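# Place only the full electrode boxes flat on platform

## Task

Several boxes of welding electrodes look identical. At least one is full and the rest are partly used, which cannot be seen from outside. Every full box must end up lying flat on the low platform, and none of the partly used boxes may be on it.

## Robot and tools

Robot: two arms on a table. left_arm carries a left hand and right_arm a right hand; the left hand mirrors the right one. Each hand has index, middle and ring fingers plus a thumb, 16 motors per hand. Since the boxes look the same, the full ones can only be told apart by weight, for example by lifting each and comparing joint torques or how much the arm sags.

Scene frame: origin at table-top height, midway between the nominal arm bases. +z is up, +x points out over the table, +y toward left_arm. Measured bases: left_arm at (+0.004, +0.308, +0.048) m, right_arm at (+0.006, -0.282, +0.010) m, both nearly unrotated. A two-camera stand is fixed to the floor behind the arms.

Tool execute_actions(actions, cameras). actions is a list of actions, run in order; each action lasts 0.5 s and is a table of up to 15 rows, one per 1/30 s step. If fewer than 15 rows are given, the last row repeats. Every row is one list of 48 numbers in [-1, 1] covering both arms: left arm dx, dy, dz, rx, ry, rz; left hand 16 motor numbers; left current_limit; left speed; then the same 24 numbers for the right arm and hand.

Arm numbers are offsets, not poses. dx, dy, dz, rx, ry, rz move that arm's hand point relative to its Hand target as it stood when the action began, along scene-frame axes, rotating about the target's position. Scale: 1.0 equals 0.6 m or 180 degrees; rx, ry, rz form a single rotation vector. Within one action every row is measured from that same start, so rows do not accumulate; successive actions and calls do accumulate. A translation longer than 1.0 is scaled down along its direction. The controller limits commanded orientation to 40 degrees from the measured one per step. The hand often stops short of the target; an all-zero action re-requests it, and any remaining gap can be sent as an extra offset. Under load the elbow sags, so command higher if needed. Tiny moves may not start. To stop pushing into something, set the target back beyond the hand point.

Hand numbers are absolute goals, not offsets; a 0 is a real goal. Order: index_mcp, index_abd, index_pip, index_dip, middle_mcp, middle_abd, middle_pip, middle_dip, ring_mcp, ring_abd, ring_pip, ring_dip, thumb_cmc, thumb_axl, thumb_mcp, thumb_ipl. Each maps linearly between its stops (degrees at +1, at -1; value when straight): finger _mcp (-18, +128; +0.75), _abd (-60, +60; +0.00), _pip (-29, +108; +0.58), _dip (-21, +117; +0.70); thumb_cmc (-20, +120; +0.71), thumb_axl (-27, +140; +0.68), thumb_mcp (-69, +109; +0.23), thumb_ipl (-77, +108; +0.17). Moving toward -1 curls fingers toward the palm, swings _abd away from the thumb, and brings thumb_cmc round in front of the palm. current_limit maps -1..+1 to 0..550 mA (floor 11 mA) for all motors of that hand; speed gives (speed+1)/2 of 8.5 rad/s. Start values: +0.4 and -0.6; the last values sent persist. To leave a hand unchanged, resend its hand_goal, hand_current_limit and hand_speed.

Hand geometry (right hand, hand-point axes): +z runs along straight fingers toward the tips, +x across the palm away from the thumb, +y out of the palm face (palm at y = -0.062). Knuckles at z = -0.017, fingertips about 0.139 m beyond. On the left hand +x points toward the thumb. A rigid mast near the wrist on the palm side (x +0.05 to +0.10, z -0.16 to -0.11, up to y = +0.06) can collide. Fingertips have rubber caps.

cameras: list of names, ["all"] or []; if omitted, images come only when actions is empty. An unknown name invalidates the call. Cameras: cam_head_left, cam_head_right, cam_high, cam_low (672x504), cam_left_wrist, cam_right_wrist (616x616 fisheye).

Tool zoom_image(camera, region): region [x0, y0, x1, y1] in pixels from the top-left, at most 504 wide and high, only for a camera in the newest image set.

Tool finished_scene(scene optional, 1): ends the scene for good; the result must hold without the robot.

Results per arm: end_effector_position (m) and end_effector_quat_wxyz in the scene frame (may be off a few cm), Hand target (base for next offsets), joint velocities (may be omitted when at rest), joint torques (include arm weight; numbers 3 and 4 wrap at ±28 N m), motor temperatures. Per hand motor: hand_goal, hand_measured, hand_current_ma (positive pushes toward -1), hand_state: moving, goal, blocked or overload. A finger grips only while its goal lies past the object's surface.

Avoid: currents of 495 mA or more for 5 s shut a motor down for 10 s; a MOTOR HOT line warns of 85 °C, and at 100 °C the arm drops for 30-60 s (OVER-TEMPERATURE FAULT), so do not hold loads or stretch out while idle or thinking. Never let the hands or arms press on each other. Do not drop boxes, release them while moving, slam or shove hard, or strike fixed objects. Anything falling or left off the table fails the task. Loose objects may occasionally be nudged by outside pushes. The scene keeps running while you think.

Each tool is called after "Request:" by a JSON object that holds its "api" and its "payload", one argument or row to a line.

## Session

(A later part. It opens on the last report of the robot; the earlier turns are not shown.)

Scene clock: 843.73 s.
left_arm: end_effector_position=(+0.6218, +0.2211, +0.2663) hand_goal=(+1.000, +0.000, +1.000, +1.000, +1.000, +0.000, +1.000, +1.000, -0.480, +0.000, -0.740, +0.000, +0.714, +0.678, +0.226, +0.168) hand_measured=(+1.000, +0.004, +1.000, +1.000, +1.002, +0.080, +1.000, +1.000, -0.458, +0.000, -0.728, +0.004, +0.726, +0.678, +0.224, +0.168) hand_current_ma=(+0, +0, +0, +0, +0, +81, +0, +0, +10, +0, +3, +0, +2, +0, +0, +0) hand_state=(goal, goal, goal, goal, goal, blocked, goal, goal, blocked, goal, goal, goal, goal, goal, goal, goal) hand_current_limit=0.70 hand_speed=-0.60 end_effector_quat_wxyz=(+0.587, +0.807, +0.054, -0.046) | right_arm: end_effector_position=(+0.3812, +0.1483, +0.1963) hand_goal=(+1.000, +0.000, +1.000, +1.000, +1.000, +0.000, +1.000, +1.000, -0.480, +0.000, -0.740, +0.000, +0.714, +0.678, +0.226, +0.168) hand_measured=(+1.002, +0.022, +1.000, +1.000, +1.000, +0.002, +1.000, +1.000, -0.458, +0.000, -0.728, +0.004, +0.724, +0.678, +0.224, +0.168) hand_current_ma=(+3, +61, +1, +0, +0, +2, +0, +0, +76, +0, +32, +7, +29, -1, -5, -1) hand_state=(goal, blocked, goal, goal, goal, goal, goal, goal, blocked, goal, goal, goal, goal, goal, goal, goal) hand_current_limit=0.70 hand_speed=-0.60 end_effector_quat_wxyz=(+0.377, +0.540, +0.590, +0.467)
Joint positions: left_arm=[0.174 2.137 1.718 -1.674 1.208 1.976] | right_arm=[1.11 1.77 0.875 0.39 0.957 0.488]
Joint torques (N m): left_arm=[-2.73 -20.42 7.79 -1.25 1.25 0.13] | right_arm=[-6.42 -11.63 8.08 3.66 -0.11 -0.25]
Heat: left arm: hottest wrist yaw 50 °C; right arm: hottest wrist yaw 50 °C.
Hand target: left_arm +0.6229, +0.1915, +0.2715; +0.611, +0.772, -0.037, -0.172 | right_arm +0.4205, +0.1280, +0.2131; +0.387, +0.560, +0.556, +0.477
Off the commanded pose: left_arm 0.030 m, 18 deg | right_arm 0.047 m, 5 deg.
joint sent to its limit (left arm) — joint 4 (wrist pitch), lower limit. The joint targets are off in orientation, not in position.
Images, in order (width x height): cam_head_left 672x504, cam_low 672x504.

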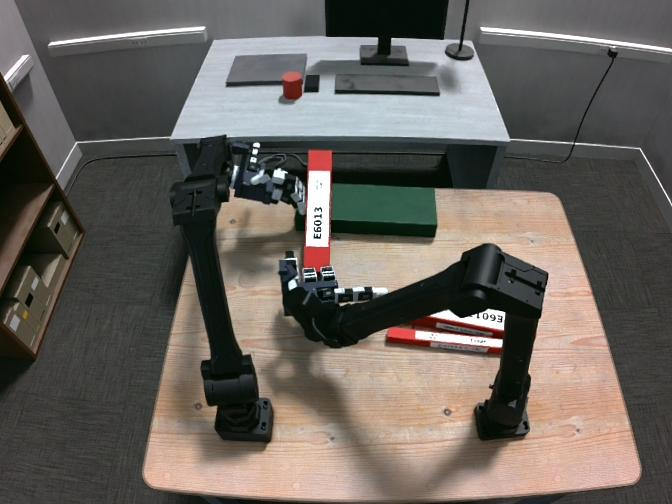

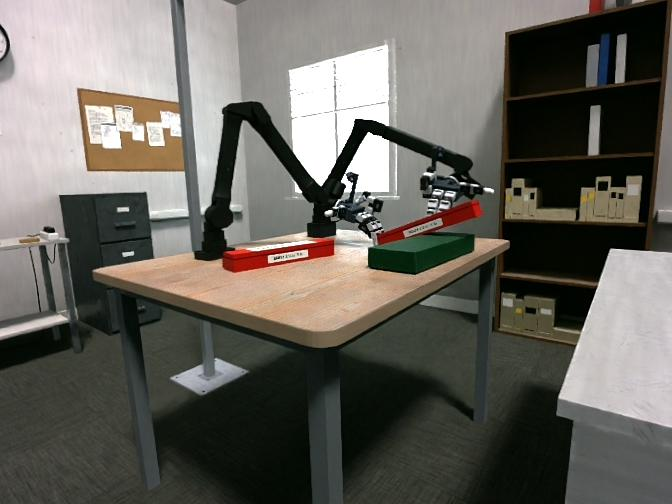

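Request:
{"api": "execute_actions", "payload": {
  "actions": [
    [[0.0,0.03,0.0,0,0,0, 1,0,1,1,1,0,1,1,-0.48,0,-0.74,0,0.714,0.678,0.226,0.168,0.7,-0.6, 0.02,-0.0,0.005,0,0,0, 1,0,1,1,1,0,1,1,-0.48,0,-0.74,0,0.714,0.678,0.226,0.168,0.7,-0.6]],
    [[0.0,0.0,0.0,0,0,0, 1,0,1,1,1,0,1,1,-0.48,0,-0.74,0,0.714,0.678,0.226,0.168,0.7,-0.6, 0.02,-0.0,0.01,0,0,0, 1,0,1,1,1,0,1,1,-0.48,0,-0.74,0,0.714,0.678,0.226,0.168,0.7,-0.6]]
  ],
  "cameras": ["cam_low","cam_high"]
}}

Request:
{"api": "zoom_image", "payload": {
  "camera": "cam_low",
  "region": [320, 180, 500, 290]
}}

Scene clock: 845.37 s.
left_arm: end_effector_position=(+0.6217, +0.2226, +0.2658) hand_goal=(+1.000, +0.000, +1.000, +1.000, +1.000, +0.000, +1.000, +1.000, -0.480, +0.000, -0.740, +0.000, +0.714, +0.678, +0.226, +0.168) hand_measured=(+1.000, +0.004, +1.000, +1.000, +1.000, +0.068, +1.000, +1.000, -0.458, +0.000, -0.728, +0.004, +0.726, +0.678, +0.224, +0.168) hand_current_ma=(+0, +0, +0, +0, +0, +57, +0, +0, +10, +0, +3, +0, +2, +0, +0, +0) hand_state=(goal, goal, goal, goal, goal, blocked, goal, goal, blocked, goal, goal, goal, goal, goal, goal, goal) hand_current_limit=0.70 hand_speed=-0.60 end_effector_quat_wxyz=(+0.586, +0.807, +0.055, -0.046) | right_arm: end_effector_position=(+0.3927, +0.1470, +0.1967) hand_goal=(+1.000, +0.000, +1.000, +1.000, +1.000, +0.000, +1.000, +1.000, -0.480, +0.000, -0.740, +0.000, +0.714, +0.678, +0.226, +0.168) hand_measured=(+1.002, +0.026, +1.002, +1.000, +1.000, +0.002, +1.000, +1.000, -0.458, +0.000, -0.728, +0.004, +0.724, +0.678, +0.224, +0.168) hand_current_ma=(+4, +70, +2, +0, +0, +2, +0, +0, +76, +0, +32, +7, +29, -1, -5, -1) hand_state=(goal, blocked, goal, goal, goal, goal, goal, goal, blocked, goal, goal, goal, goal, goal, goal, goal) hand_current_limit=0.70 hand_speed=-0.60 end_effector_quat_wxyz=(+0.372, +0.536, +0.599, +0.465)
Joint positions: left_arm=[0.177 2.137 1.718 -1.674 1.205 1.976] | right_arm=[1.084 1.764 0.875 0.39 0.915 0.463]
Joint torques (N m): left_arm=[-0.26 -20.78 7.64 -1.24 0.99 0.2] | right_arm=[-7.65 -11.22 10.36 3.52 0.07 -0.31]
Heat: left arm: hottest wrist yaw 50 °C; right arm: hottest wrist yaw 50 °C.
Hand target: left_arm +0.6229, +0.2096, +0.2715; +0.611, +0.772, -0.037, -0.172 | right_arm +0.4446, +0.1279, +0.2222; +0.387, +0.560, +0.556, +0.477
Off the commanded pose: left_arm 0.014 m, 19 deg | right_arm 0.061 m, 6 deg.
joint sent to its limit (left arm) — joint 4 (wrist pitch), lower limit. The joint targets are off in orientation, not in position.
Images, in order (width x height): cam_high 672x504, cam_low 672x504.

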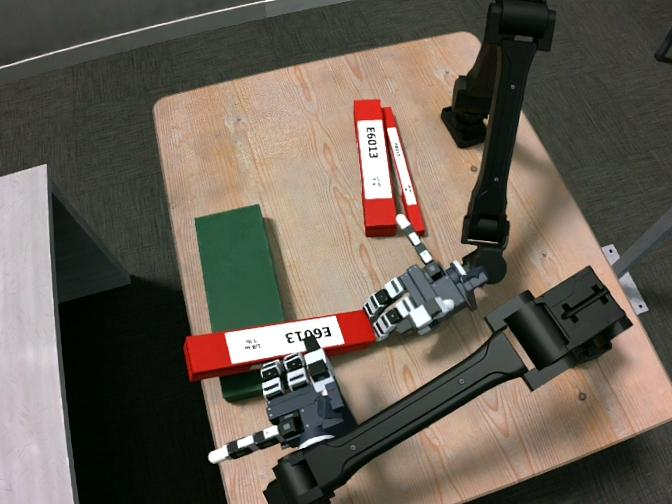

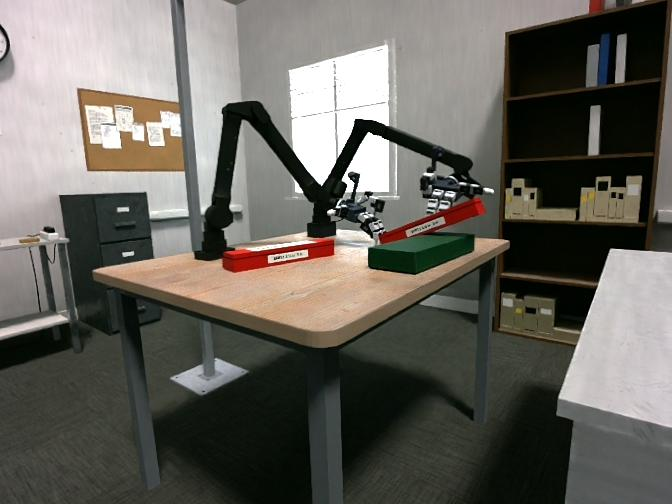

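Scaled by 2.800.

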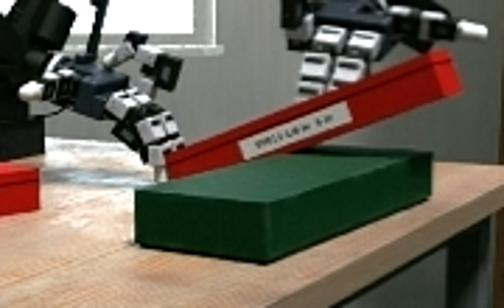

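Request:
{"api": "execute_actions", "payload": {
  "actions": [
    [[0.0,0.0,0.0,0,0,0, 1,0,1,1,1,0,1,1,-0.48,0,-0.74,0,0.714,0.678,0.226,0.168,0.7,-0.6, 0.01,-0.0,0.03,0,0,0, 1,0,1,1,1,0,1,1,-0.48,0,-0.74,0,0.714,0.678,0.226,0.168,0.7,-0.6]],
    [[0.0,0.0,0.0,0,0,0, 1,0,1,1,1,0,1,1,-0.48,0,-0.74,0,0.714,0.678,0.226,0.168,0.7,-0.6, 0.01,-0.0,0.03,0,0,0, 1,0,1,1,1,0,1,1,-0.48,0,-0.74,0,0.714,0.678,0.226,0.168,0.7,-0.6]]
  ],
  "cameras": ["cam_low"]
}}

Request:
{"api": "zoom_image", "payload": {
  "camera": "cam_low",
  "region": [320, 180, 500, 290]
}}

Scene clock: 848.10 s.
left_arm: end_effector_position=(+0.6212, +0.2220, +0.2655) hand_goal=(+1.000, +0.000, +1.000, +1.000, +1.000, +0.000, +1.000, +1.000, -0.480, +0.000, -0.740, +0.000, +0.714, +0.678, +0.226, +0.168) hand_measured=(+1.000, +0.016, +1.000, +1.000, +1.000, +0.004, +1.000, +1.000, -0.458, +0.000, -0.728, +0.004, +0.726, +0.678, +0.224, +0.168) hand_current_ma=(+0, +4, +0, +0, +0, +0, +0, +0, +10, +0, +3, +0, +2, +0, +0, +0) hand_state=(goal, goal, goal, goal, goal, goal, goal, goal, blocked, goal, goal, goal, goal, goal, goal, goal) hand_current_limit=0.70 hand_speed=-0.60 end_effector_quat_wxyz=(+0.585, +0.808, +0.055, -0.048) | right_arm: end_effector_position=(+0.4296, +0.1257, +0.2482) hand_goal=(+1.000, +0.000, +1.000, +1.000, +1.000, +0.000, +1.000, +1.000, -0.480, +0.000, -0.740, +0.000, +0.714, +0.678, +0.226, +0.168) hand_measured=(+1.000, +0.004, +1.000, +1.000, +1.000, -0.002, +1.000, +1.000, -0.458, +0.000, -0.728, +0.004, +0.724, +0.678, +0.224, +0.168) hand_current_ma=(+0, +7, +0, +0, +1, -2, +1, +0, +76, +0, +32, +7, +29, -1, -5, -1) hand_state=(goal, goal, goal, goal, goal, goal, goal, goal, blocked, goal, goal, goal, goal, goal, goal, goal) hand_current_limit=0.70 hand_speed=-0.60 end_effector_quat_wxyz=(+0.382, +0.548, +0.578, +0.468)
Joint positions: left_arm=[0.176 2.137 1.718 -1.678 1.202 1.976] | right_arm=[1.001 1.678 0.916 0.323 0.885 0.423]
Joint torques (N m): left_arm=[-0.21 -20.48 7.62 -1.11 1.11 0.2] | right_arm=[-2.96 -9.7 10.63 2.67 0.5 -0.05]
Heat: left arm: hottest wrist yaw 50 °C; right arm: hottest wrist yaw 50 °C.
Hand target: left_arm +0.6229, +0.2097, +0.2715; +0.611, +0.772, -0.037, -0.171 | right_arm +0.4566, +0.1279, +0.2581; +0.387, +0.560, +0.556, +0.476
Off the commanded pose: left_arm 0.014 m, 18 deg | right_arm 0.029 m, 3 deg.
joint sent to its limit (left arm) — joint 4 (wrist pitch), lower limit. The joint targets are off in orientation, not in position.
Images, in order (width x height): cam_low 672x504.

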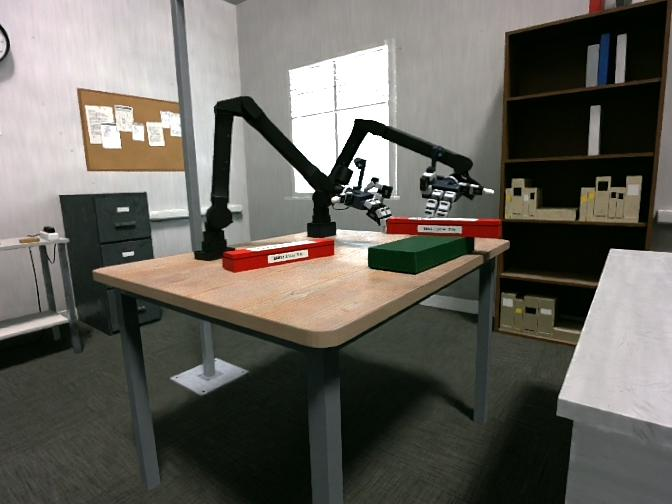

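Scaled by 2.800.

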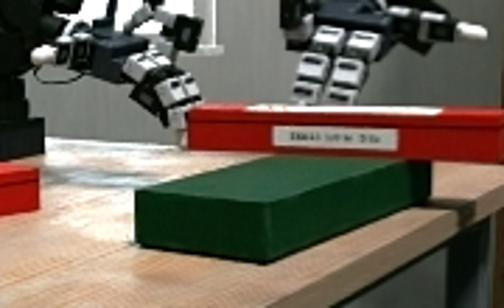

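Request:
{"api": "execute_actions", "payload": {
  "actions": [],
  "cameras": ["cam_head_left","cam_high"]
}}

Request:
{"api": "zoom_image", "payload": {
  "camera": "cam_head_left",
  "region": [240, 130, 460, 310]
}}

Request:
{"api": "zoom_image", "payload": {
  "camera": "cam_high",
  "region": [160, 180, 440, 440]
}}

Scene clock: 848.33 s.
left_arm: end_effector_position=(+0.6212, +0.2220, +0.2655) hand_goal=(+1.000, +0.000, +1.000, +1.000, +1.000, +0.000, +1.000, +1.000, -0.480, +0.000, -0.740, +0.000, +0.714, +0.678, +0.226, +0.168) hand_measured=(+1.000, +0.016, +1.000, +1.000, +1.000, +0.004, +1.000, +1.000, -0.458, +0.000, -0.728, +0.004, +0.726, +0.678, +0.224, +0.168) hand_current_ma=(+0, +4, +0, +0, +0, +0, +0, +0, +10, +0, +3, +0, +2, +0, +0, +0) hand_state=(goal, goal, goal, goal, goal, goal, goal, goal, blocked, goal, goal, goal, goal, goal, goal, goal) hand_current_limit=0.70 hand_speed=-0.60 end_effector_quat_wxyz=(+0.585, +0.808, +0.055, -0.048) | right_arm: end_effector_position=(+0.4296, +0.1257, +0.2482) hand_goal=(+1.000, +0.000, +1.000, +1.000, +1.000, +0.000, +1.000, +1.000, -0.480, +0.000, -0.740, +0.000, +0.714, +0.678, +0.226, +0.168) hand_measured=(+1.000, +0.004, +1.000, +1.000, +1.000, -0.002, +1.000, +1.000, -0.458, +0.000, -0.728, +0.004, +0.724, +0.678, +0.224, +0.168) hand_current_ma=(+0, +7, +0, +0, +1, -2, +1, +0, +76, +0, +32, +7, +29, -1, -5, -1) hand_state=(goal, goal, goal, goal, goal, goal, goal, goal, blocked, goal, goal, goal, goal, goal, goal, goal) hand_current_limit=0.70 hand_speed=-0.60 end_effector_quat_wxyz=(+0.382, +0.548, +0.578, +0.468)
Joint positions: left_arm=[0.176 2.137 1.718 -1.678 1.202 1.976] | right_arm=[1.001 1.678 0.916 0.323 0.885 0.423]
Joint velocities: within noise
Joint torques (N m): left_arm=[-0.21 -20.66 7.65 -1.07 1.11 0.21] | right_arm=[-2.9 -9.64 10.63 2.66 0.5 -0.05]
Motor temperatures (°C): left_arm=[31 40 32 28 49 29] | right_arm=[28 29 39 27 50 29]
Heat: left arm: hottest wrist yaw 49 °C; right arm: hottest wrist yaw 50 °C.
Hand target: left_arm +0.6229, +0.2097, +0.2715; +0.611, +0.772, -0.037, -0.171 | right_arm +0.4566, +0.1279, +0.2581; +0.387, +0.560, +0.556, +0.476
Off the commanded pose: left_arm 0.014 m, 18 deg | right_arm 0.029 m, 3 deg.
Images, in order (width x height): cam_head_left 672x504, cam_high 672x504.

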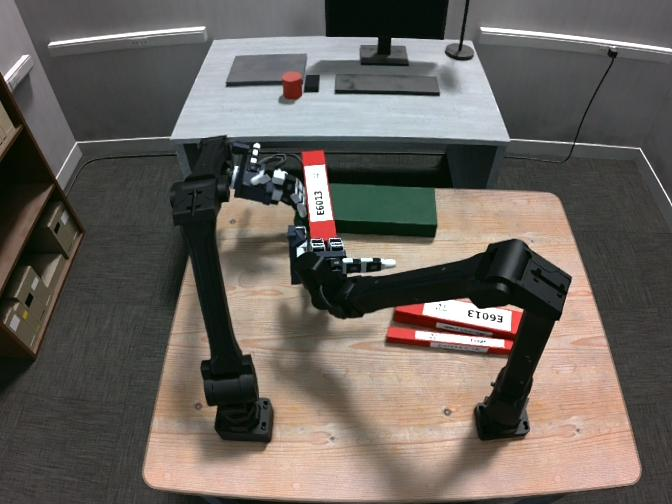

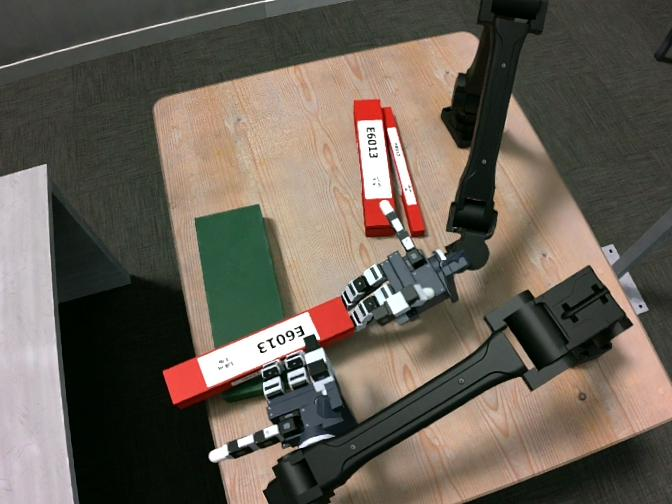

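Scaled by 2.291.

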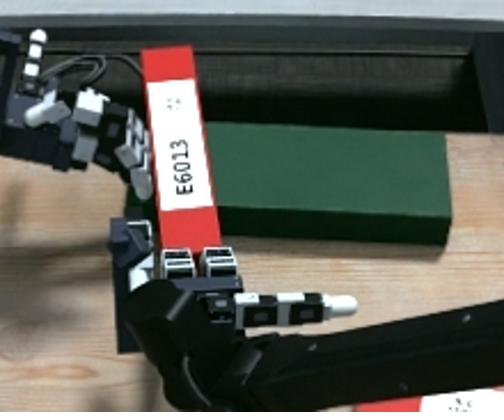

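Scaled by 1.800.

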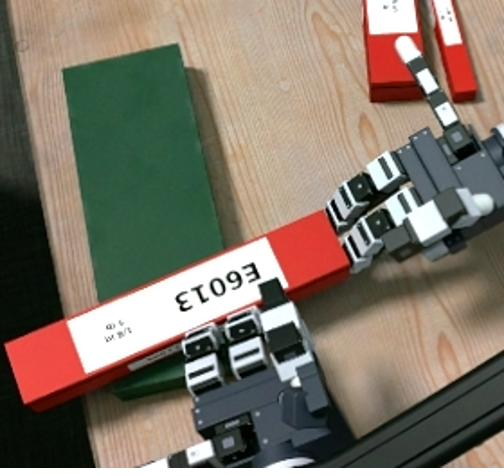

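Request:
{"api": "execute_actions", "payload": {
  "actions": [
    [[0.0,0.0,0.0,0,0,0, 1,0,1,1,1,0,1,1,-0.48,0,-0.74,0,0.714,0.678,0.226,0.168,0.7,-0.6, -0.1,0,0.03,0,0,0, 1,0,1,1,1,0,1,1,-0.48,0,-0.74,0,0.714,0.678,0.226,0.168,0.7,-0.6]],
    [[0.0,0.0,0.0,0,0,0, 1,0,1,1,1,0,1,1,-0.48,0,-0.74,0,0.714,0.678,0.226,0.168,0.7,-0.6, -0.05,-0.08,0,0,0,0.12, 1,0,1,1,1,0,1,1,-0.48,0,-0.74,0,0.714,0.678,0.226,0.168,0.7,-0.6]],
    [[0.0,0.0,0.0,0,0,0, 1,0,1,1,1,0,1,1,-0.48,0,-0.74,0,0.714,0.678,0.226,0.168,0.7,-0.6, 0,-0.08,0,0,0,0.13, 1,0,1,1,1,0,1,1,-0.48,0,-0.74,0,0.714,0.678,0.226,0.168,0.7,-0.6]],
    [[0.0,0.0,0.0,0,0,0, 1,0,1,1,1,0,1,1,-0.48,0,-0.74,0,0.714,0.678,0.226,0.168,0.7,-0.6, 0.05,0,0,0,0,0.125, 1,0,1,1,1,0,1,1,-0.48,0,-0.74,0,0.714,0.678,0.226,0.168,0.7,-0.6]],
    [[0.0,0.0,0.0,0,0,0, 1,0,1,1,1,0,1,1,-0.48,0,-0.74,0,0.714,0.678,0.226,0.168,0.7,-0.6, 0.08,0,0,0,0,0.125, 1,0,1,1,1,0,1,1,-0.48,0,-0.74,0,0.714,0.678,0.226,0.168,0.7,-0.6]],
    [[0.0,0.0,0.0,0,0,0, 1,0,1,1,1,0,1,1,-0.48,0,-0.74,0,0.714,0.678,0.226,0.168,0.7,-0.6, 0.12,0,0,0,0,0, 1,0,1,1,1,0,1,1,-0.48,0,-0.74,0,0.714,0.678,0.226,0.168,0.7,-0.6]],
    [[0.0,0.0,0.0,0,0,0, 1,0,1,1,1,0,1,1,-0.48,0,-0.74,0,0.714,0.678,0.226,0.168,0.7,-0.6, 0.12,0,0,0,0,0, 1,0,1,1,1,0,1,1,-0.48,0,-0.74,0,0.714,0.678,0.226,0.168,0.7,-0.6]]
  ],
  "cameras": ["cam_high","cam_head_left"]
}}

Scene clock: 856.90 s.
left_arm: end_effector_position=(+0.6212, +0.2218, +0.2655) hand_goal=(+1.000, +0.000, +1.000, +1.000, +1.000, +0.000, +1.000, +1.000, -0.480, +0.000, -0.740, +0.000, +0.714, +0.678, +0.226, +0.168) hand_measured=(+1.000, +0.016, +1.000, +1.000, +1.000, +0.004, +1.000, +1.000, -0.458, +0.000, -0.728, +0.004, +0.726, +0.678, +0.224, +0.168) hand_current_ma=(+0, +4, +0, +0, +0, +0, +0, +0, +10, +0, +3, +0, +2, +0, +0, +0) hand_state=(goal, goal, goal, goal, goal, goal, goal, goal, blocked, goal, goal, goal, goal, goal, goal, goal) hand_current_limit=0.70 hand_speed=-0.60 end_effector_quat_wxyz=(+0.585, +0.808, +0.055, -0.048) | right_arm: end_effector_position=(+0.5757, +0.0311, +0.2722) hand_goal=(+1.000, +0.000, +1.000, +1.000, +1.000, +0.000, +1.000, +1.000, -0.480, +0.000, -0.740, +0.000, +0.714, +0.678, +0.226, +0.168) hand_measured=(+1.000, +0.000, +1.000, +1.000, +1.000, +0.000, +1.000, +1.000, -0.458, +0.000, -0.728, +0.004, +0.724, +0.678, +0.226, +0.168) hand_current_ma=(+0, +1, +0, +0, +0, +0, +0, +0, +76, +0, +32, +7, +29, -1, -2, -1) hand_state=(goal, goal, goal, goal, goal, goal, goal, goal, blocked, goal, goal, goal, goal, goal, goal, goal) hand_current_limit=0.70 hand_speed=-0.60 end_effector_quat_wxyz=(-0.066, +0.018, +0.784, +0.617)
Joint positions: left_arm=[0.176 2.137 1.718 -1.678 1.202 1.976] | right_arm=[0.162 1.861 1.349 -0.533 -1.301 -0.899]
Joint torques (N m): left_arm=[-0.21 -20.66 7.66 -1.06 1.1 0.2] | right_arm=[-0.56 -12.34 11.32 0.64 -1.33 -0.17]
Heat: left arm: hottest wrist yaw 48 °C; right arm: hottest wrist yaw 49 °C.
Hand target: left_arm +0.6229, +0.2096, +0.2715; +0.611, +0.772, -0.037, -0.172 | right_arm +0.5886, +0.0318, +0.2761; -0.064, +0.003, +0.789, +0.610
Off the commanded pose: left_arm 0.014 m, 18 deg | right_arm 0.014 m, 2 deg.
joint sent to its limit (left arm) — joint 4 (wrist pitch), lower limit. The joint targets are off in orientation, not in position.
Images, in order (width x height): cam_head_left 672x504, cam_high 672x504.

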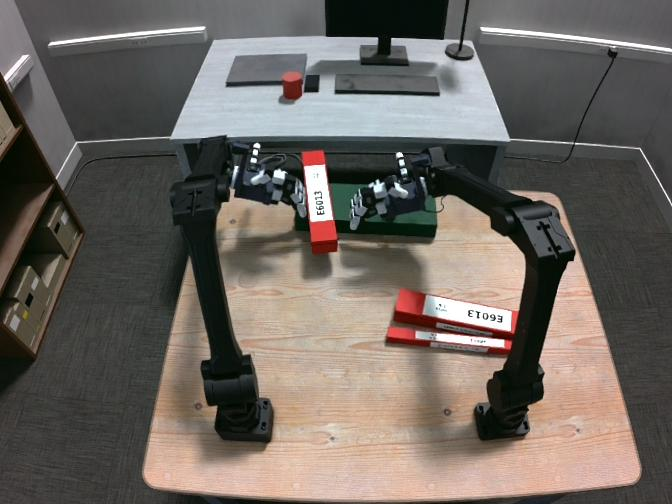

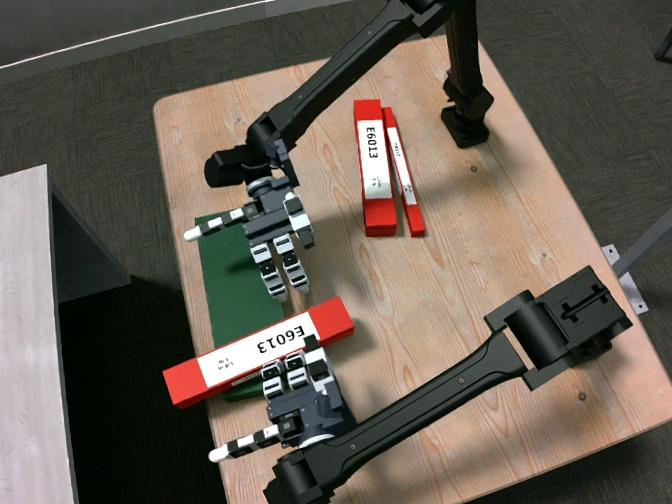

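Request:
{"api": "execute_actions", "payload": {
  "actions": [
    [[0.0,0.04,0.0,0,0,0, 1,0,1,1,1,0,1,1,-0.48,0,-0.74,0,0.714,0.678,0.226,0.168,0.7,-0.6, 0.09,0,0.0,0,0,0, 1,0,1,1,1,0,1,1,-0.48,0,-0.74,0,0.714,0.678,0.226,0.168,0.7,-0.6]],
    [[-0.06,0.0,-0.01,0,0,0, 1,0,1,1,1,0,1,1,-0.48,0,-0.74,0,0.714,0.678,0.226,0.168,0.7,-0.6, 0.09,0.02,0,0,0,0, 1,0,1,1,1,0,1,1,-0.48,0,-0.74,0,0.714,0.678,0.226,0.168,0.7,-0.6]],
    [[-0.05,0.0,-0.02,0,0,0, 1,0,1,1,1,0,1,1,-0.48,0,-0.74,0,0.714,0.678,0.226,0.168,0.7,-0.6, 0,0.04,-0.01,0,0,0, 1,0,1,1,1,0,1,1,-0.48,0,-0.74,0,0.714,0.678,0.226,0.168,0.7,-0.6]],
    [[0,-0.03,0.0,0,0,0, 1,0,1,1,1,0,1,1,-0.48,0,-0.74,0,0.714,0.678,0.226,0.168,0.7,-0.6, 0,0.03,0.0,0,0,0, 1,0,1,1,1,0,1,1,-0.48,0,-0.74,0,0.714,0.678,0.226,0.168,0.7,-0.6]]
  ],
  "cameras": ["cam_high","cam_head_left"]
}}

Request:
{"api": "zoom_image", "payload": {
  "camera": "cam_high",
  "region": [160, 200, 400, 420]
}}

Scene clock: 859.83 s.
left_arm: end_effector_position=(+0.5604, +0.2198, +0.2375) hand_goal=(+1.000, +0.000, +1.000, +1.000, +1.000, +0.000, +1.000, +1.000, -0.480, +0.000, -0.740, +0.000, +0.714, +0.678, +0.226, +0.168) hand_measured=(+1.000, +0.004, +0.998, +1.000, +1.000, +0.004, +1.000, +1.000, -0.458, +0.000, -0.728, +0.004, +0.726, +0.678, +0.224, +0.168) hand_current_ma=(+0, +0, +0, +0, +0, +0, +0, +0, +10, +0, +3, +0, +2, +0, +0, +0) hand_state=(goal, goal, goal, goal, goal, goal, goal, goal, blocked, goal, goal, goal, goal, goal, goal, goal) hand_current_limit=0.70 hand_speed=-0.60 end_effector_quat_wxyz=(+0.577, +0.811, +0.050, -0.081) | right_arm: end_effector_position=(+0.6859, +0.0779, +0.2688) hand_goal=(+1.000, +0.000, +1.000, +1.000, +1.000, +0.000, +1.000, +1.000, -0.480, +0.000, -0.740, +0.000, +0.714, +0.678, +0.226, +0.168) hand_measured=(+1.000, +0.000, +1.000, +1.000, +1.000, +0.000, +1.000, +1.000, -0.458, +0.000, -0.728, +0.004, +0.724, +0.678, +0.226, +0.168) hand_current_ma=(+0, +1, +0, +0, +0, +0, +0, +0, +76, +0, +32, +7, +29, -1, -2, -1) hand_state=(goal, goal, goal, goal, goal, goal, goal, goal, blocked, goal, goal, goal, goal, goal, goal, goal) hand_current_limit=0.70 hand_speed=-0.60 end_effector_quat_wxyz=(-0.071, +0.009, +0.791, +0.608)
Joint positions: left_arm=[0.192 2.073 1.517 -1.683 1.149 2.082] | right_arm=[0.19 2.159 1.839 -0.739 -1.28 -0.913]
Joint torques (N m): left_arm=[1.03 -21.01 5.85 -1.13 0.95 0.44] | right_arm=[0.32 -15.68 12.12 1.8 -1.26 0.15]
Heat: left arm: hottest wrist yaw 48 °C; right arm: hottest wrist yaw 49 °C.
Hand target: left_arm +0.5569, +0.2157, +0.2535; +0.611, +0.772, -0.037, -0.172 | right_arm +0.6966, +0.0859, +0.2702; -0.064, +0.003, +0.789, +0.610
Off the commanded pose: left_arm 0.017 m, 16 deg | right_arm 0.013 m, 1 deg.
joint sent to its limit (left arm) — joint 4 (wrist pitch), lower limit; joint 6 (wrist roll), upper limit. The joint targets are off in orientation, not in position.
Images, in order (width x height): cam_head_left 672x504, cam_high 672x504.

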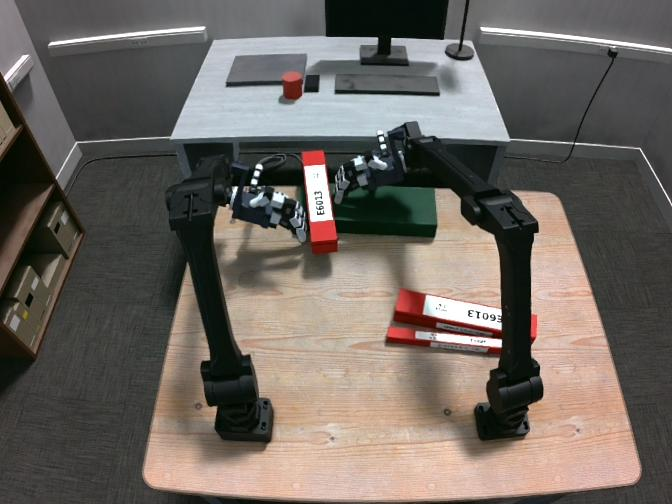

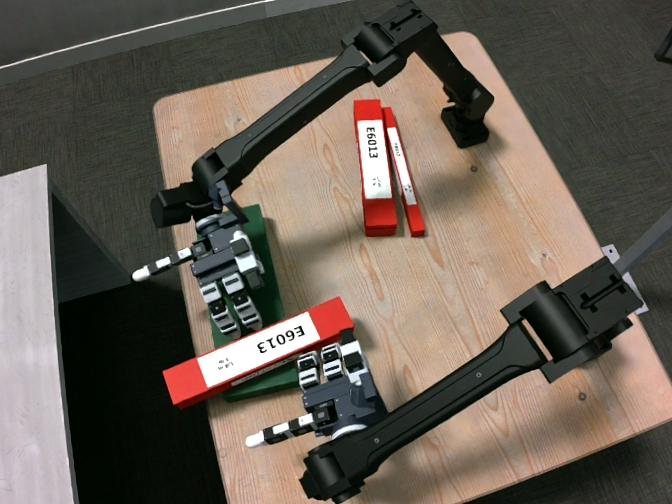

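Scaled by 2.100.

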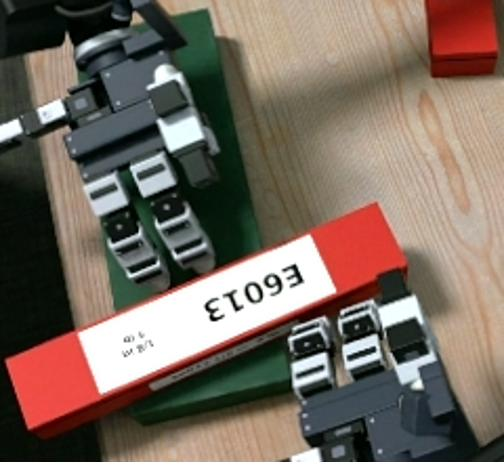

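Request:
{"api": "execute_actions", "payload": {
  "actions": []
}}

Scene clock: 861.40 s.
left_arm: end_effector_position=(+0.5604, +0.2198, +0.2375) hand_goal=(+1.000, +0.000, +1.000, +1.000, +1.000, +0.000, +1.000, +1.000, -0.480, +0.000, -0.740, +0.000, +0.714, +0.678, +0.226, +0.168) hand_measured=(+1.000, +0.004, +0.998, +1.000, +1.000, +0.004, +1.000, +1.000, -0.458, +0.000, -0.728, +0.004, +0.726, +0.678, +0.224, +0.168) hand_current_ma=(+0, +0, +0, +0, +0, +0, +0, +0, +10, +0, +3, +0, +2, +0, +0, +0) hand_state=(goal, goal, goal, goal, goal, goal, goal, goal, blocked, goal, goal, goal, goal, goal, goal, goal) hand_current_limit=0.70 hand_speed=-0.60 end_effector_quat_wxyz=(+0.577, +0.811, +0.050, -0.081) | right_arm: end_effector_position=(+0.6860, +0.0779, +0.2688) hand_goal=(+1.000, +0.000, +1.000, +1.000, +1.000, +0.000, +1.000, +1.000, -0.480, +0.000, -0.740, +0.000, +0.714, +0.678, +0.226, +0.168) hand_measured=(+1.000, +0.000, +1.000, +1.000, +1.000, +0.000, +1.000, +1.000, -0.458, +0.000, -0.728, +0.004, +0.724, +0.678, +0.226, +0.168) hand_current_ma=(+0, +1, +0, +0, +0, +0, +0, +0, +76, +0, +32, +7, +29, -1, -2, -1) hand_state=(goal, goal, goal, goal, goal, goal, goal, goal, blocked, goal, goal, goal, goal, goal, goal, goal) hand_current_limit=0.70 hand_speed=-0.60 end_effector_quat_wxyz=(-0.071, +0.010, +0.791, +0.608)
Joint positions: left_arm=[0.192 2.073 1.517 -1.683 1.149 2.082] | right_arm=[0.19 2.159 1.839 -0.739 -1.28 -0.912]
Joint velocities: within noise
Joint torques (N m): left_arm=[1.14 -21.07 5.85 -1.14 0.96 0.43] | right_arm=[0.32 -15.79 12.12 1.81 -1.26 0.14]
Motor temperatures (°C): left_arm=[31 40 32 28 48 29] | right_arm=[28 29 39 27 49 29]
Heat: left arm: hottest wrist yaw 48 °C; right arm: hottest wrist yaw 49 °C.
Hand target: left_arm +0.5569, +0.2157, +0.2535; +0.611, +0.772, -0.037, -0.172 | right_arm +0.6966, +0.0859, +0.2702; -0.064, +0.003, +0.789, +0.610
Off the commanded pose: left_arm 0.017 m, 16 deg | right_arm 0.013 m, 1 deg.

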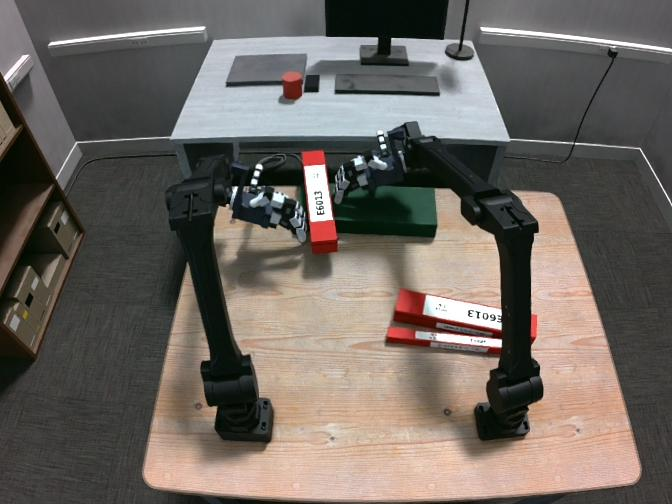

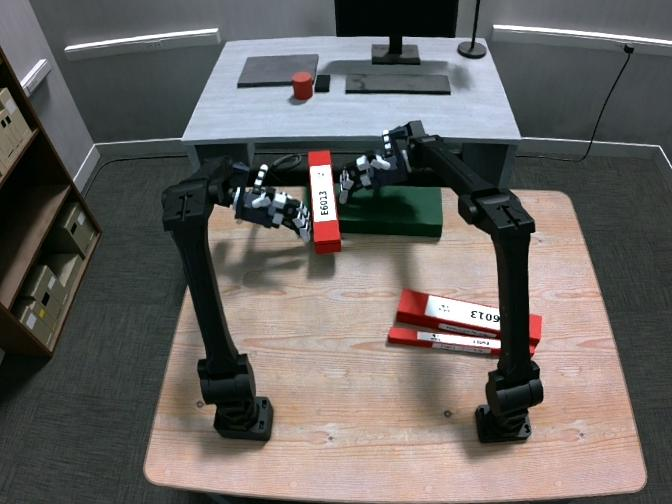

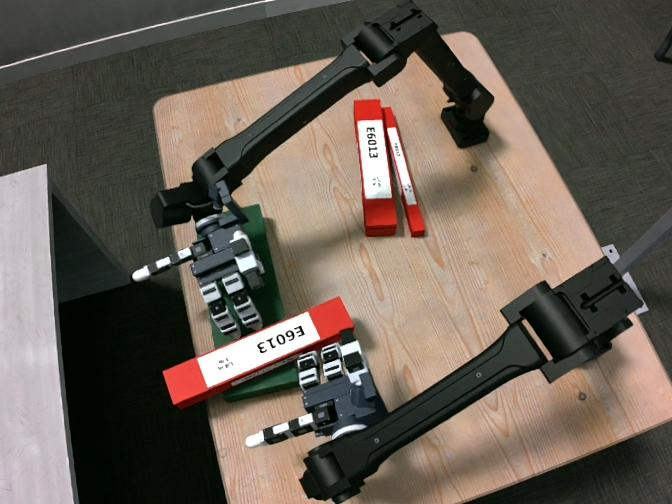

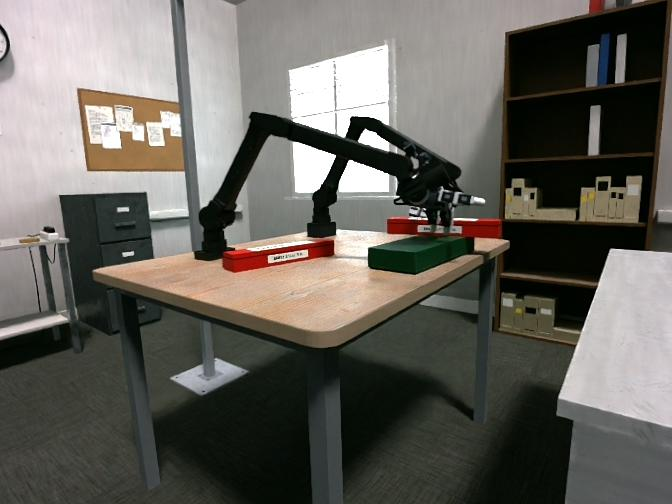

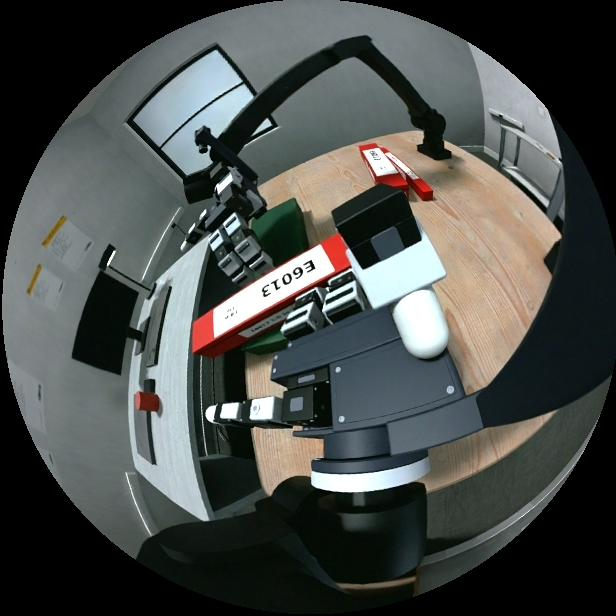

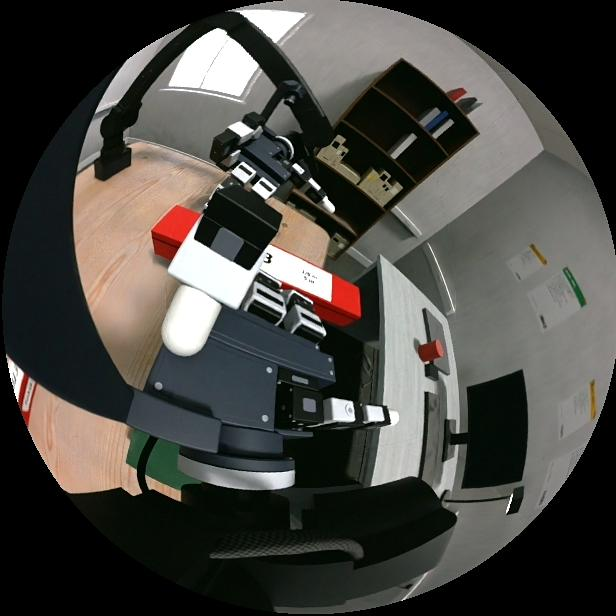

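Request:
{"api": "execute_actions", "payload": {
  "actions": [
    [[0,-0.03,0,0,0,0, 1,0,1,1,1,0,1,1,-0.48,0,-0.74,0,0.714,0.678,0.226,0.168,0.7,-0.6, -0.03,0.01,-0.03,0,0,0, 1,0,1,1,1,0,1,1,-0.48,0,-0.74,0,0.714,0.678,0.226,0.168,0.7,-0.6]],
    [[0,-0.03,0,0,0,0, 1,0,1,1,1,0,1,1,-0.48,0,-0.74,0,0.714,0.678,0.226,0.168,0.7,-0.6, 0,0.01,0,0,0,0, 1,0,1,1,1,0,1,1,-0.48,0,-0.74,0,0.714,0.678,0.226,0.168,0.7,-0.6]]
  ],
  "cameras": ["cam_head_left"]
}}

Scene clock: 863.37 s.
left_arm: end_effector_position=(+0.5581, +0.1923, +0.2414) hand_goal=(+1.000, +0.000, +1.000, +1.000, +1.000, +0.000, +1.000, +1.000, -0.480, +0.000, -0.740, +0.000, +0.714, +0.678, +0.226, +0.168) hand_measured=(+1.000, +0.004, +1.000, +1.000, +1.000, +0.004, +1.000, +1.000, -0.458, +0.000, -0.728, +0.004, +0.726, +0.678, +0.224, +0.168) hand_current_ma=(+0, +0, +0, +0, +0, +0, +0, +0, +10, +0, +3, +0, +2, +0, +0, +0) hand_state=(goal, goal, goal, goal, goal, goal, goal, goal, blocked, goal, goal, goal, goal, goal, goal, goal) hand_current_limit=0.70 hand_speed=-0.60 end_effector_quat_wxyz=(+0.583, +0.807, +0.034, -0.090) | right_arm: end_effector_position=(+0.6864, +0.0824, +0.2592) hand_goal=(+1.000, +0.000, +1.000, +1.000, +1.000, +0.000, +1.000, +1.000, -0.480, +0.000, -0.740, +0.000, +0.714, +0.678, +0.226, +0.168) hand_measured=(+0.998, -0.020, +1.000, +1.000, +1.000, +0.006, +1.000, +1.000, -0.458, +0.000, -0.728, +0.004, +0.724, +0.678, +0.226, +0.168) hand_current_ma=(-4, -49, +0, +0, +0, +14, +0, +0, +76, +0, +32, +7, +30, -1, -2, -1) hand_state=(goal, goal, goal, goal, goal, goal, goal, goal, blocked, goal, goal, goal, goal, goal, goal, goal) hand_current_limit=0.70 hand_speed=-0.60 end_effector_quat_wxyz=(-0.055, +0.006, +0.788, +0.613)
Joint positions: left_arm=[0.141 2.072 1.517 -1.683 1.173 2.082] | right_arm=[0.198 2.159 1.794 -0.6 -1.27 -0.845]
Joint torques (N m): left_arm=[-0.5 -20.07 6.39 -1.13 1.3 0.33] | right_arm=[1.55 -17.49 7.47 1.95 -1.03 0.13]
Heat: left arm: hottest wrist yaw 47 °C; right arm: hottest wrist yaw 49 °C.
Hand target: left_arm +0.5568, +0.1796, +0.2535; +0.611, +0.772, -0.037, -0.172 | right_arm +0.6786, +0.0979, +0.2523; -0.063, +0.003, +0.789, +0.610
Off the commanded pose: left_arm 0.018 m, 13 deg | right_arm 0.019 m, 1 deg.
joint sent to its limit (left arm) — joint 4 (wrist pitch), lower limit. The joint targets are off in orientation, not in position.
Images, in order (width x height): cam_head_left 672x504.

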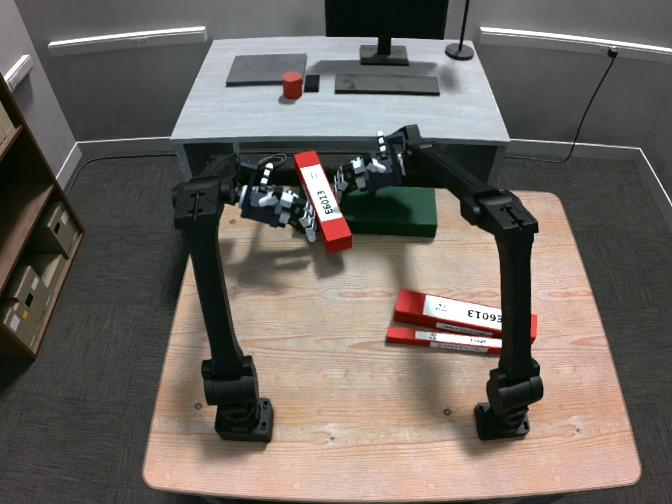

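Request:
{"api": "execute_actions", "payload": {
  "actions": [
    [[0.01,-0.03,0,0,0,0.06, 1,0,1,1,1,0,1,1,-0.48,0,-0.74,0,0.714,0.678,0.226,0.168,0.7,-0.6, 0,0,0,0,0,0, 1,0,1,1,1,0,1,1,-0.48,0,-0.74,0,0.714,0.678,0.226,0.168,0.7,-0.6]],
    [[0.01,-0.03,0,0,0,0.06, 1,0,1,1,1,0,1,1,-0.48,0,-0.74,0,0.714,0.678,0.226,0.168,0.7,-0.6, 0,0,0,0,0,0, 1,0,1,1,1,0,1,1,-0.48,0,-0.74,0,0.714,0.678,0.226,0.168,0.7,-0.6]]
  ],
  "cameras": ["cam_head_left"]
}}

Scene clock: 865.97 s.
left_arm: end_effector_position=(+0.5722, +0.1619, +0.2372) hand_goal=(+1.000, +0.000, +1.000, +1.000, +1.000, +0.000, +1.000, +1.000, -0.480, +0.000, -0.740, +0.000, +0.714, +0.678, +0.226, +0.168) hand_measured=(+1.000, -0.034, +1.000, +1.000, +1.000, +0.004, +1.000, +1.000, -0.458, +0.000, -0.728, +0.004, +0.726, +0.678, +0.224, +0.168) hand_current_ma=(+0, -15, +0, +0, +0, +0, +0, +0, +10, +0, +3, +0, +2, +0, +0, +0) hand_state=(goal, blocked, goal, goal, goal, goal, goal, goal, blocked, goal, goal, goal, goal, goal, goal, goal) hand_current_limit=0.70 hand_speed=-0.60 end_effector_quat_wxyz=(+0.635, +0.759, +0.113, -0.087) | right_arm: end_effector_position=(+0.6944, +0.0725, +0.2592) hand_goal=(+1.000, +0.000, +1.000, +1.000, +1.000, +0.000, +1.000, +1.000, -0.480, +0.000, -0.740, +0.000, +0.714, +0.678, +0.226, +0.168) hand_measured=(+0.998, -0.010, +0.996, +1.000, +1.000, +0.052, +1.000, +1.000, -0.458, +0.000, -0.728, +0.004, +0.724, +0.678, +0.226, +0.168) hand_current_ma=(-5, -24, -8, -1, +1, +157, +0, +0, +76, +0, +32, +7, +30, -1, -2, -1) hand_state=(goal, goal, goal, goal, goal, blocked, goal, goal, blocked, goal, goal, goal, goal, goal, goal, goal) hand_current_limit=0.70 hand_speed=-0.60 end_effector_quat_wxyz=(-0.036, +0.009, +0.792, +0.609)
Joint positions: left_arm=[0.071 2 1.351 -1.246 1.382 1.617] | right_arm=[0.183 2.158 1.794 -0.577 -1.25 -0.845]
Joint torques (N m): left_arm=[-1.08 -20.07 6.38 0.84 1.4 0.32] | right_arm=[2.67 -17.49 7.54 1.05 -1.94 0.13]
Heat: left arm: hottest wrist yaw 47 °C; right arm: hottest wrist yaw 49 °C.
Hand target: left_arm +0.5689, +0.1437, +0.2535; +0.632, +0.765, +0.108, -0.054 | right_arm +0.6785, +0.0980, +0.2524; -0.063, +0.003, +0.789, +0.611
Off the commanded pose: left_arm 0.025 m, 4 deg | right_arm 0.031 m, 3 deg.
Images, in order (width x height): cam_head_left 672x504.

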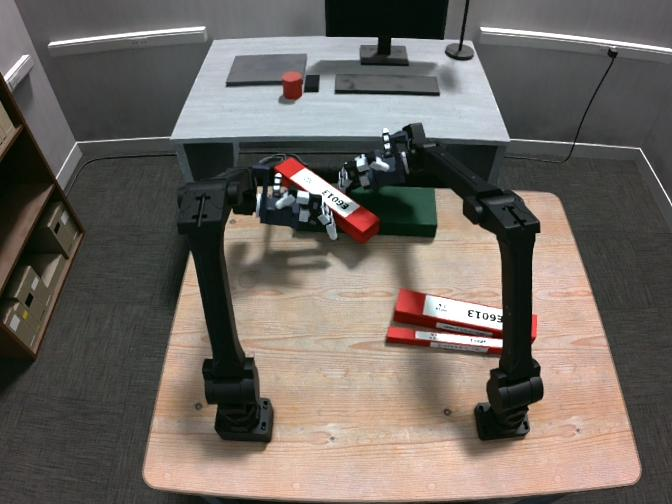

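Request:
{"api": "execute_actions", "payload": {
  "actions": [
    [[0.012,-0.024,0,0,0,0.06, 1,0,1,1,1,0,1,1,-0.48,0,-0.74,0,0.714,0.678,0.226,0.168,0.7,-0.6, 0,0,0,0,0,0, 1,0,1,1,1,0,1,1,-0.48,0,-0.74,0,0.714,0.678,0.226,0.168,0.7,-0.6]],
    [[0.015,-0.024,0,0,0,0.06, 1,0,1,1,1,0,1,1,-0.48,0,-0.74,0,0.714,0.678,0.226,0.168,0.7,-0.6, 0,0,0,0,0,0, 1,0,1,1,1,0,1,1,-0.48,0,-0.74,0,0.714,0.678,0.226,0.168,0.7,-0.6]]
  ],
  "cameras": ["cam_head_left", "cam_high"]
}}

Scene clock: 868.63 s.
left_arm: end_effector_position=(+0.5718, +0.1620, +0.2366) hand_goal=(+1.000, +0.000, +1.000, +1.000, +1.000, +0.000, +1.000, +1.000, -0.480, +0.000, -0.740, +0.000, +0.714, +0.678, +0.226, +0.168) hand_measured=(+1.000, -0.030, +1.000, +1.000, +1.000, +0.004, +1.000, +1.000, -0.458, +0.000, -0.728, +0.004, +0.726, +0.678, +0.224, +0.168) hand_current_ma=(+0, -13, +0, +0, +0, +0, +0, +0, +10, +0, +3, +0, +2, +0, +0, +0) hand_state=(goal, blocked, goal, goal, goal, goal, goal, goal, blocked, goal, goal, goal, goal, goal, goal, goal) hand_current_limit=0.70 hand_speed=-0.60 end_effector_quat_wxyz=(+0.635, +0.759, +0.114, -0.087) | right_arm: end_effector_position=(+0.6944, +0.0725, +0.2592) hand_goal=(+1.000, +0.000, +1.000, +1.000, +1.000, +0.000, +1.000, +1.000, -0.480, +0.000, -0.740, +0.000, +0.714, +0.678, +0.226, +0.168) hand_measured=(+0.998, -0.010, +0.996, +1.000, +1.000, +0.052, +1.000, +1.000, -0.458, +0.000, -0.728, +0.004, +0.724, +0.678, +0.226, +0.168) hand_current_ma=(-5, -24, -8, -1, +1, +157, +0, +0, +76, +0, +32, +7, +30, -1, -2, -1) hand_state=(goal, goal, goal, goal, goal, blocked, goal, goal, blocked, goal, goal, goal, goal, goal, goal, goal) hand_current_limit=0.70 hand_speed=-0.60 end_effector_quat_wxyz=(-0.036, +0.009, +0.792, +0.609)
Joint positions: left_arm=[0.071 2 1.35 -1.246 1.382 1.616] | right_arm=[0.183 2.158 1.794 -0.577 -1.25 -0.845]
Joint torques (N m): left_arm=[1.67 -18.14 6.08 -0.06 1.07 0.31] | right_arm=[2.73 -17.49 7.53 1.05 -1.94 0.13]
Heat: left arm: hottest wrist yaw 47 °C; right arm: hottest wrist yaw 49 °C.
Hand target: left_arm +0.5722, +0.1618, +0.2372; +0.635, +0.759, +0.113, -0.087 (last step not sent: back at the drive's target) | right_arm +0.6785, +0.0980, +0.2524; -0.063, +0.003, +0.789, +0.611
Off the commanded pose: left_arm 0.017 m, 11 deg | right_arm 0.031 m, 3 deg.
pose unreachable (left arm): on one or more control steps of this call, first in action 0 (counted from 0), this arm could not follow its commanded pose, so it was not sent that pose on those steps. It may still have moved: this result reports where it is.
cause: moving toward the commanded pose would bring two parts of the arm too close to each other (joints 4 (wrist pitch) to 6 (wrist roll) lie between them).
Images, in order (width x height): cam_head_left 672x504, cam_high 672x504.

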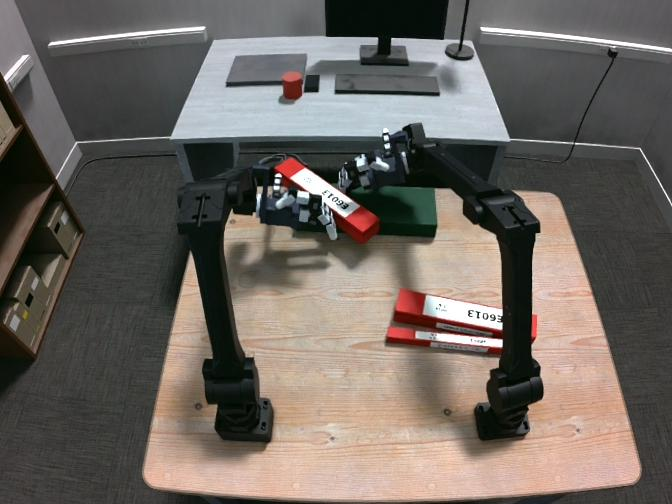

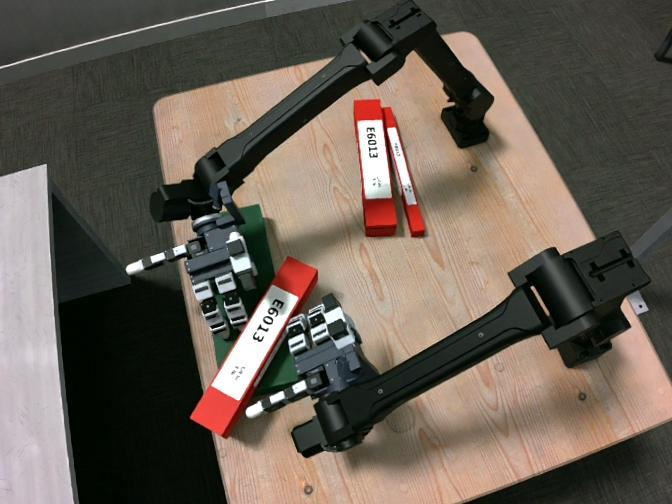

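Request:
{"api": "execute_actions", "payload": {
  "actions": [
    [[-0.035,0.025,0,0,0,0, 1,0,1,1,1,0,1,1,-0.48,0,-0.74,0,0.714,0.678,0.226,0.168,0.7,-0.6, 0,0,0,0,0,0, 1,0,1,1,1,0,1,1,-0.48,0,-0.74,0,0.714,0.678,0.226,0.168,0.7,-0.6]],
    [[-0.045,-0.06,0.01,0,0,0, 1,0,1,1,1,0,1,1,-0.48,0,-0.74,0,0.714,0.678,0.226,0.168,0.7,-0.6, 0,0,0,0,0,0, 1,0,1,1,1,0,1,1,-0.48,0,-0.74,0,0.714,0.678,0.226,0.168,0.7,-0.6]],
    [[0.02,-0.04,0,0,0,0, 1,0,1,1,1,0,1,1,-0.48,0,-0.74,0,0.714,0.678,0.226,0.168,0.7,-0.6, 0,0,0,0,0,0, 1,0,1,1,1,0,1,1,-0.48,0,-0.74,0,0.714,0.678,0.226,0.168,0.7,-0.6]]
  ],
  "cameras": ["cam_head_left", "cam_high"]
}}

Scene clock: 873.20 s.
left_arm: end_effector_position=(+0.5376, +0.1216, +0.2281) hand_goal=(+1.000, +0.000, +1.000, +1.000, +1.000, +0.000, +1.000, +1.000, -0.480, +0.000, -0.740, +0.000, +0.714, +0.678, +0.226, +0.168) hand_measured=(+1.000, -0.010, +1.000, +1.000, +1.000, +0.004, +1.000, +1.000, -0.458, +0.000, -0.728, +0.004, +0.726, +0.678, +0.224, +0.168) hand_current_ma=(+0, -2, +0, +0, +0, +0, +0, +0, +10, +0, +3, +0, +2, +0, +0, +0) hand_state=(goal, goal, goal, goal, goal, goal, goal, goal, blocked, goal, goal, goal, goal, goal, goal, goal) hand_current_limit=0.70 hand_speed=-0.60 end_effector_quat_wxyz=(+0.632, +0.758, +0.119, -0.107) | right_arm: end_effector_position=(+0.6944, +0.0725, +0.2592) hand_goal=(+1.000, +0.000, +1.000, +1.000, +1.000, +0.000, +1.000, +1.000, -0.480, +0.000, -0.740, +0.000, +0.714, +0.678, +0.226, +0.168) hand_measured=(+0.998, -0.010, +0.996, +1.000, +1.000, +0.052, +1.000, +1.000, -0.458, +0.000, -0.728, +0.004, +0.724, +0.678, +0.226, +0.168) hand_current_ma=(-4, -23, -8, -1, +1, +160, +0, +0, +76, +0, +32, +7, +30, -1, -2, -1) hand_state=(goal, goal, goal, goal, goal, blocked, goal, goal, blocked, goal, goal, goal, goal, goal, goal, goal) hand_current_limit=0.70 hand_speed=-0.60 end_effector_quat_wxyz=(-0.036, +0.009, +0.792, +0.609)
Joint positions: left_arm=[-0.005 1.895 1.162 -0.882 1.392 1.293] | right_arm=[0.183 2.158 1.794 -0.577 -1.25 -0.845]
Joint torques (N m): left_arm=[0.91 -18.55 6.01 1.03 1.13 0.24] | right_arm=[2.73 -17.44 7.53 1.03 -1.94 0.13]
Heat: left arm: hottest wrist yaw 47 °C; right arm: hottest wrist yaw 49 °C.
Hand target: left_arm +0.5362, +0.1167, +0.2431; +0.635, +0.759, +0.113, -0.087 | right_arm +0.6785, +0.0980, +0.2524; -0.063, +0.003, +0.789, +0.611
Off the commanded pose: left_arm 0.016 m, 2 deg | right_arm 0.031 m, 3 deg.
Images, in order (width x height): cam_head_left 672x504, cam_high 672x504.

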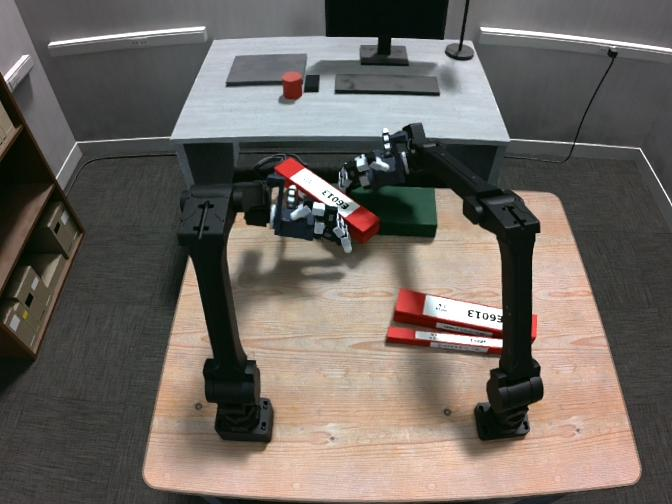

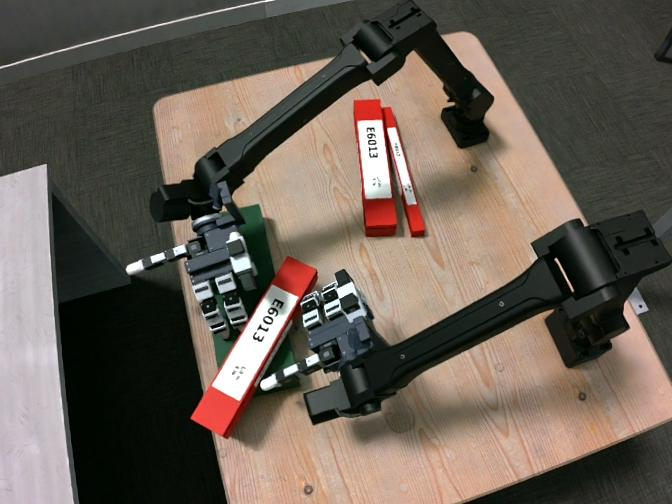

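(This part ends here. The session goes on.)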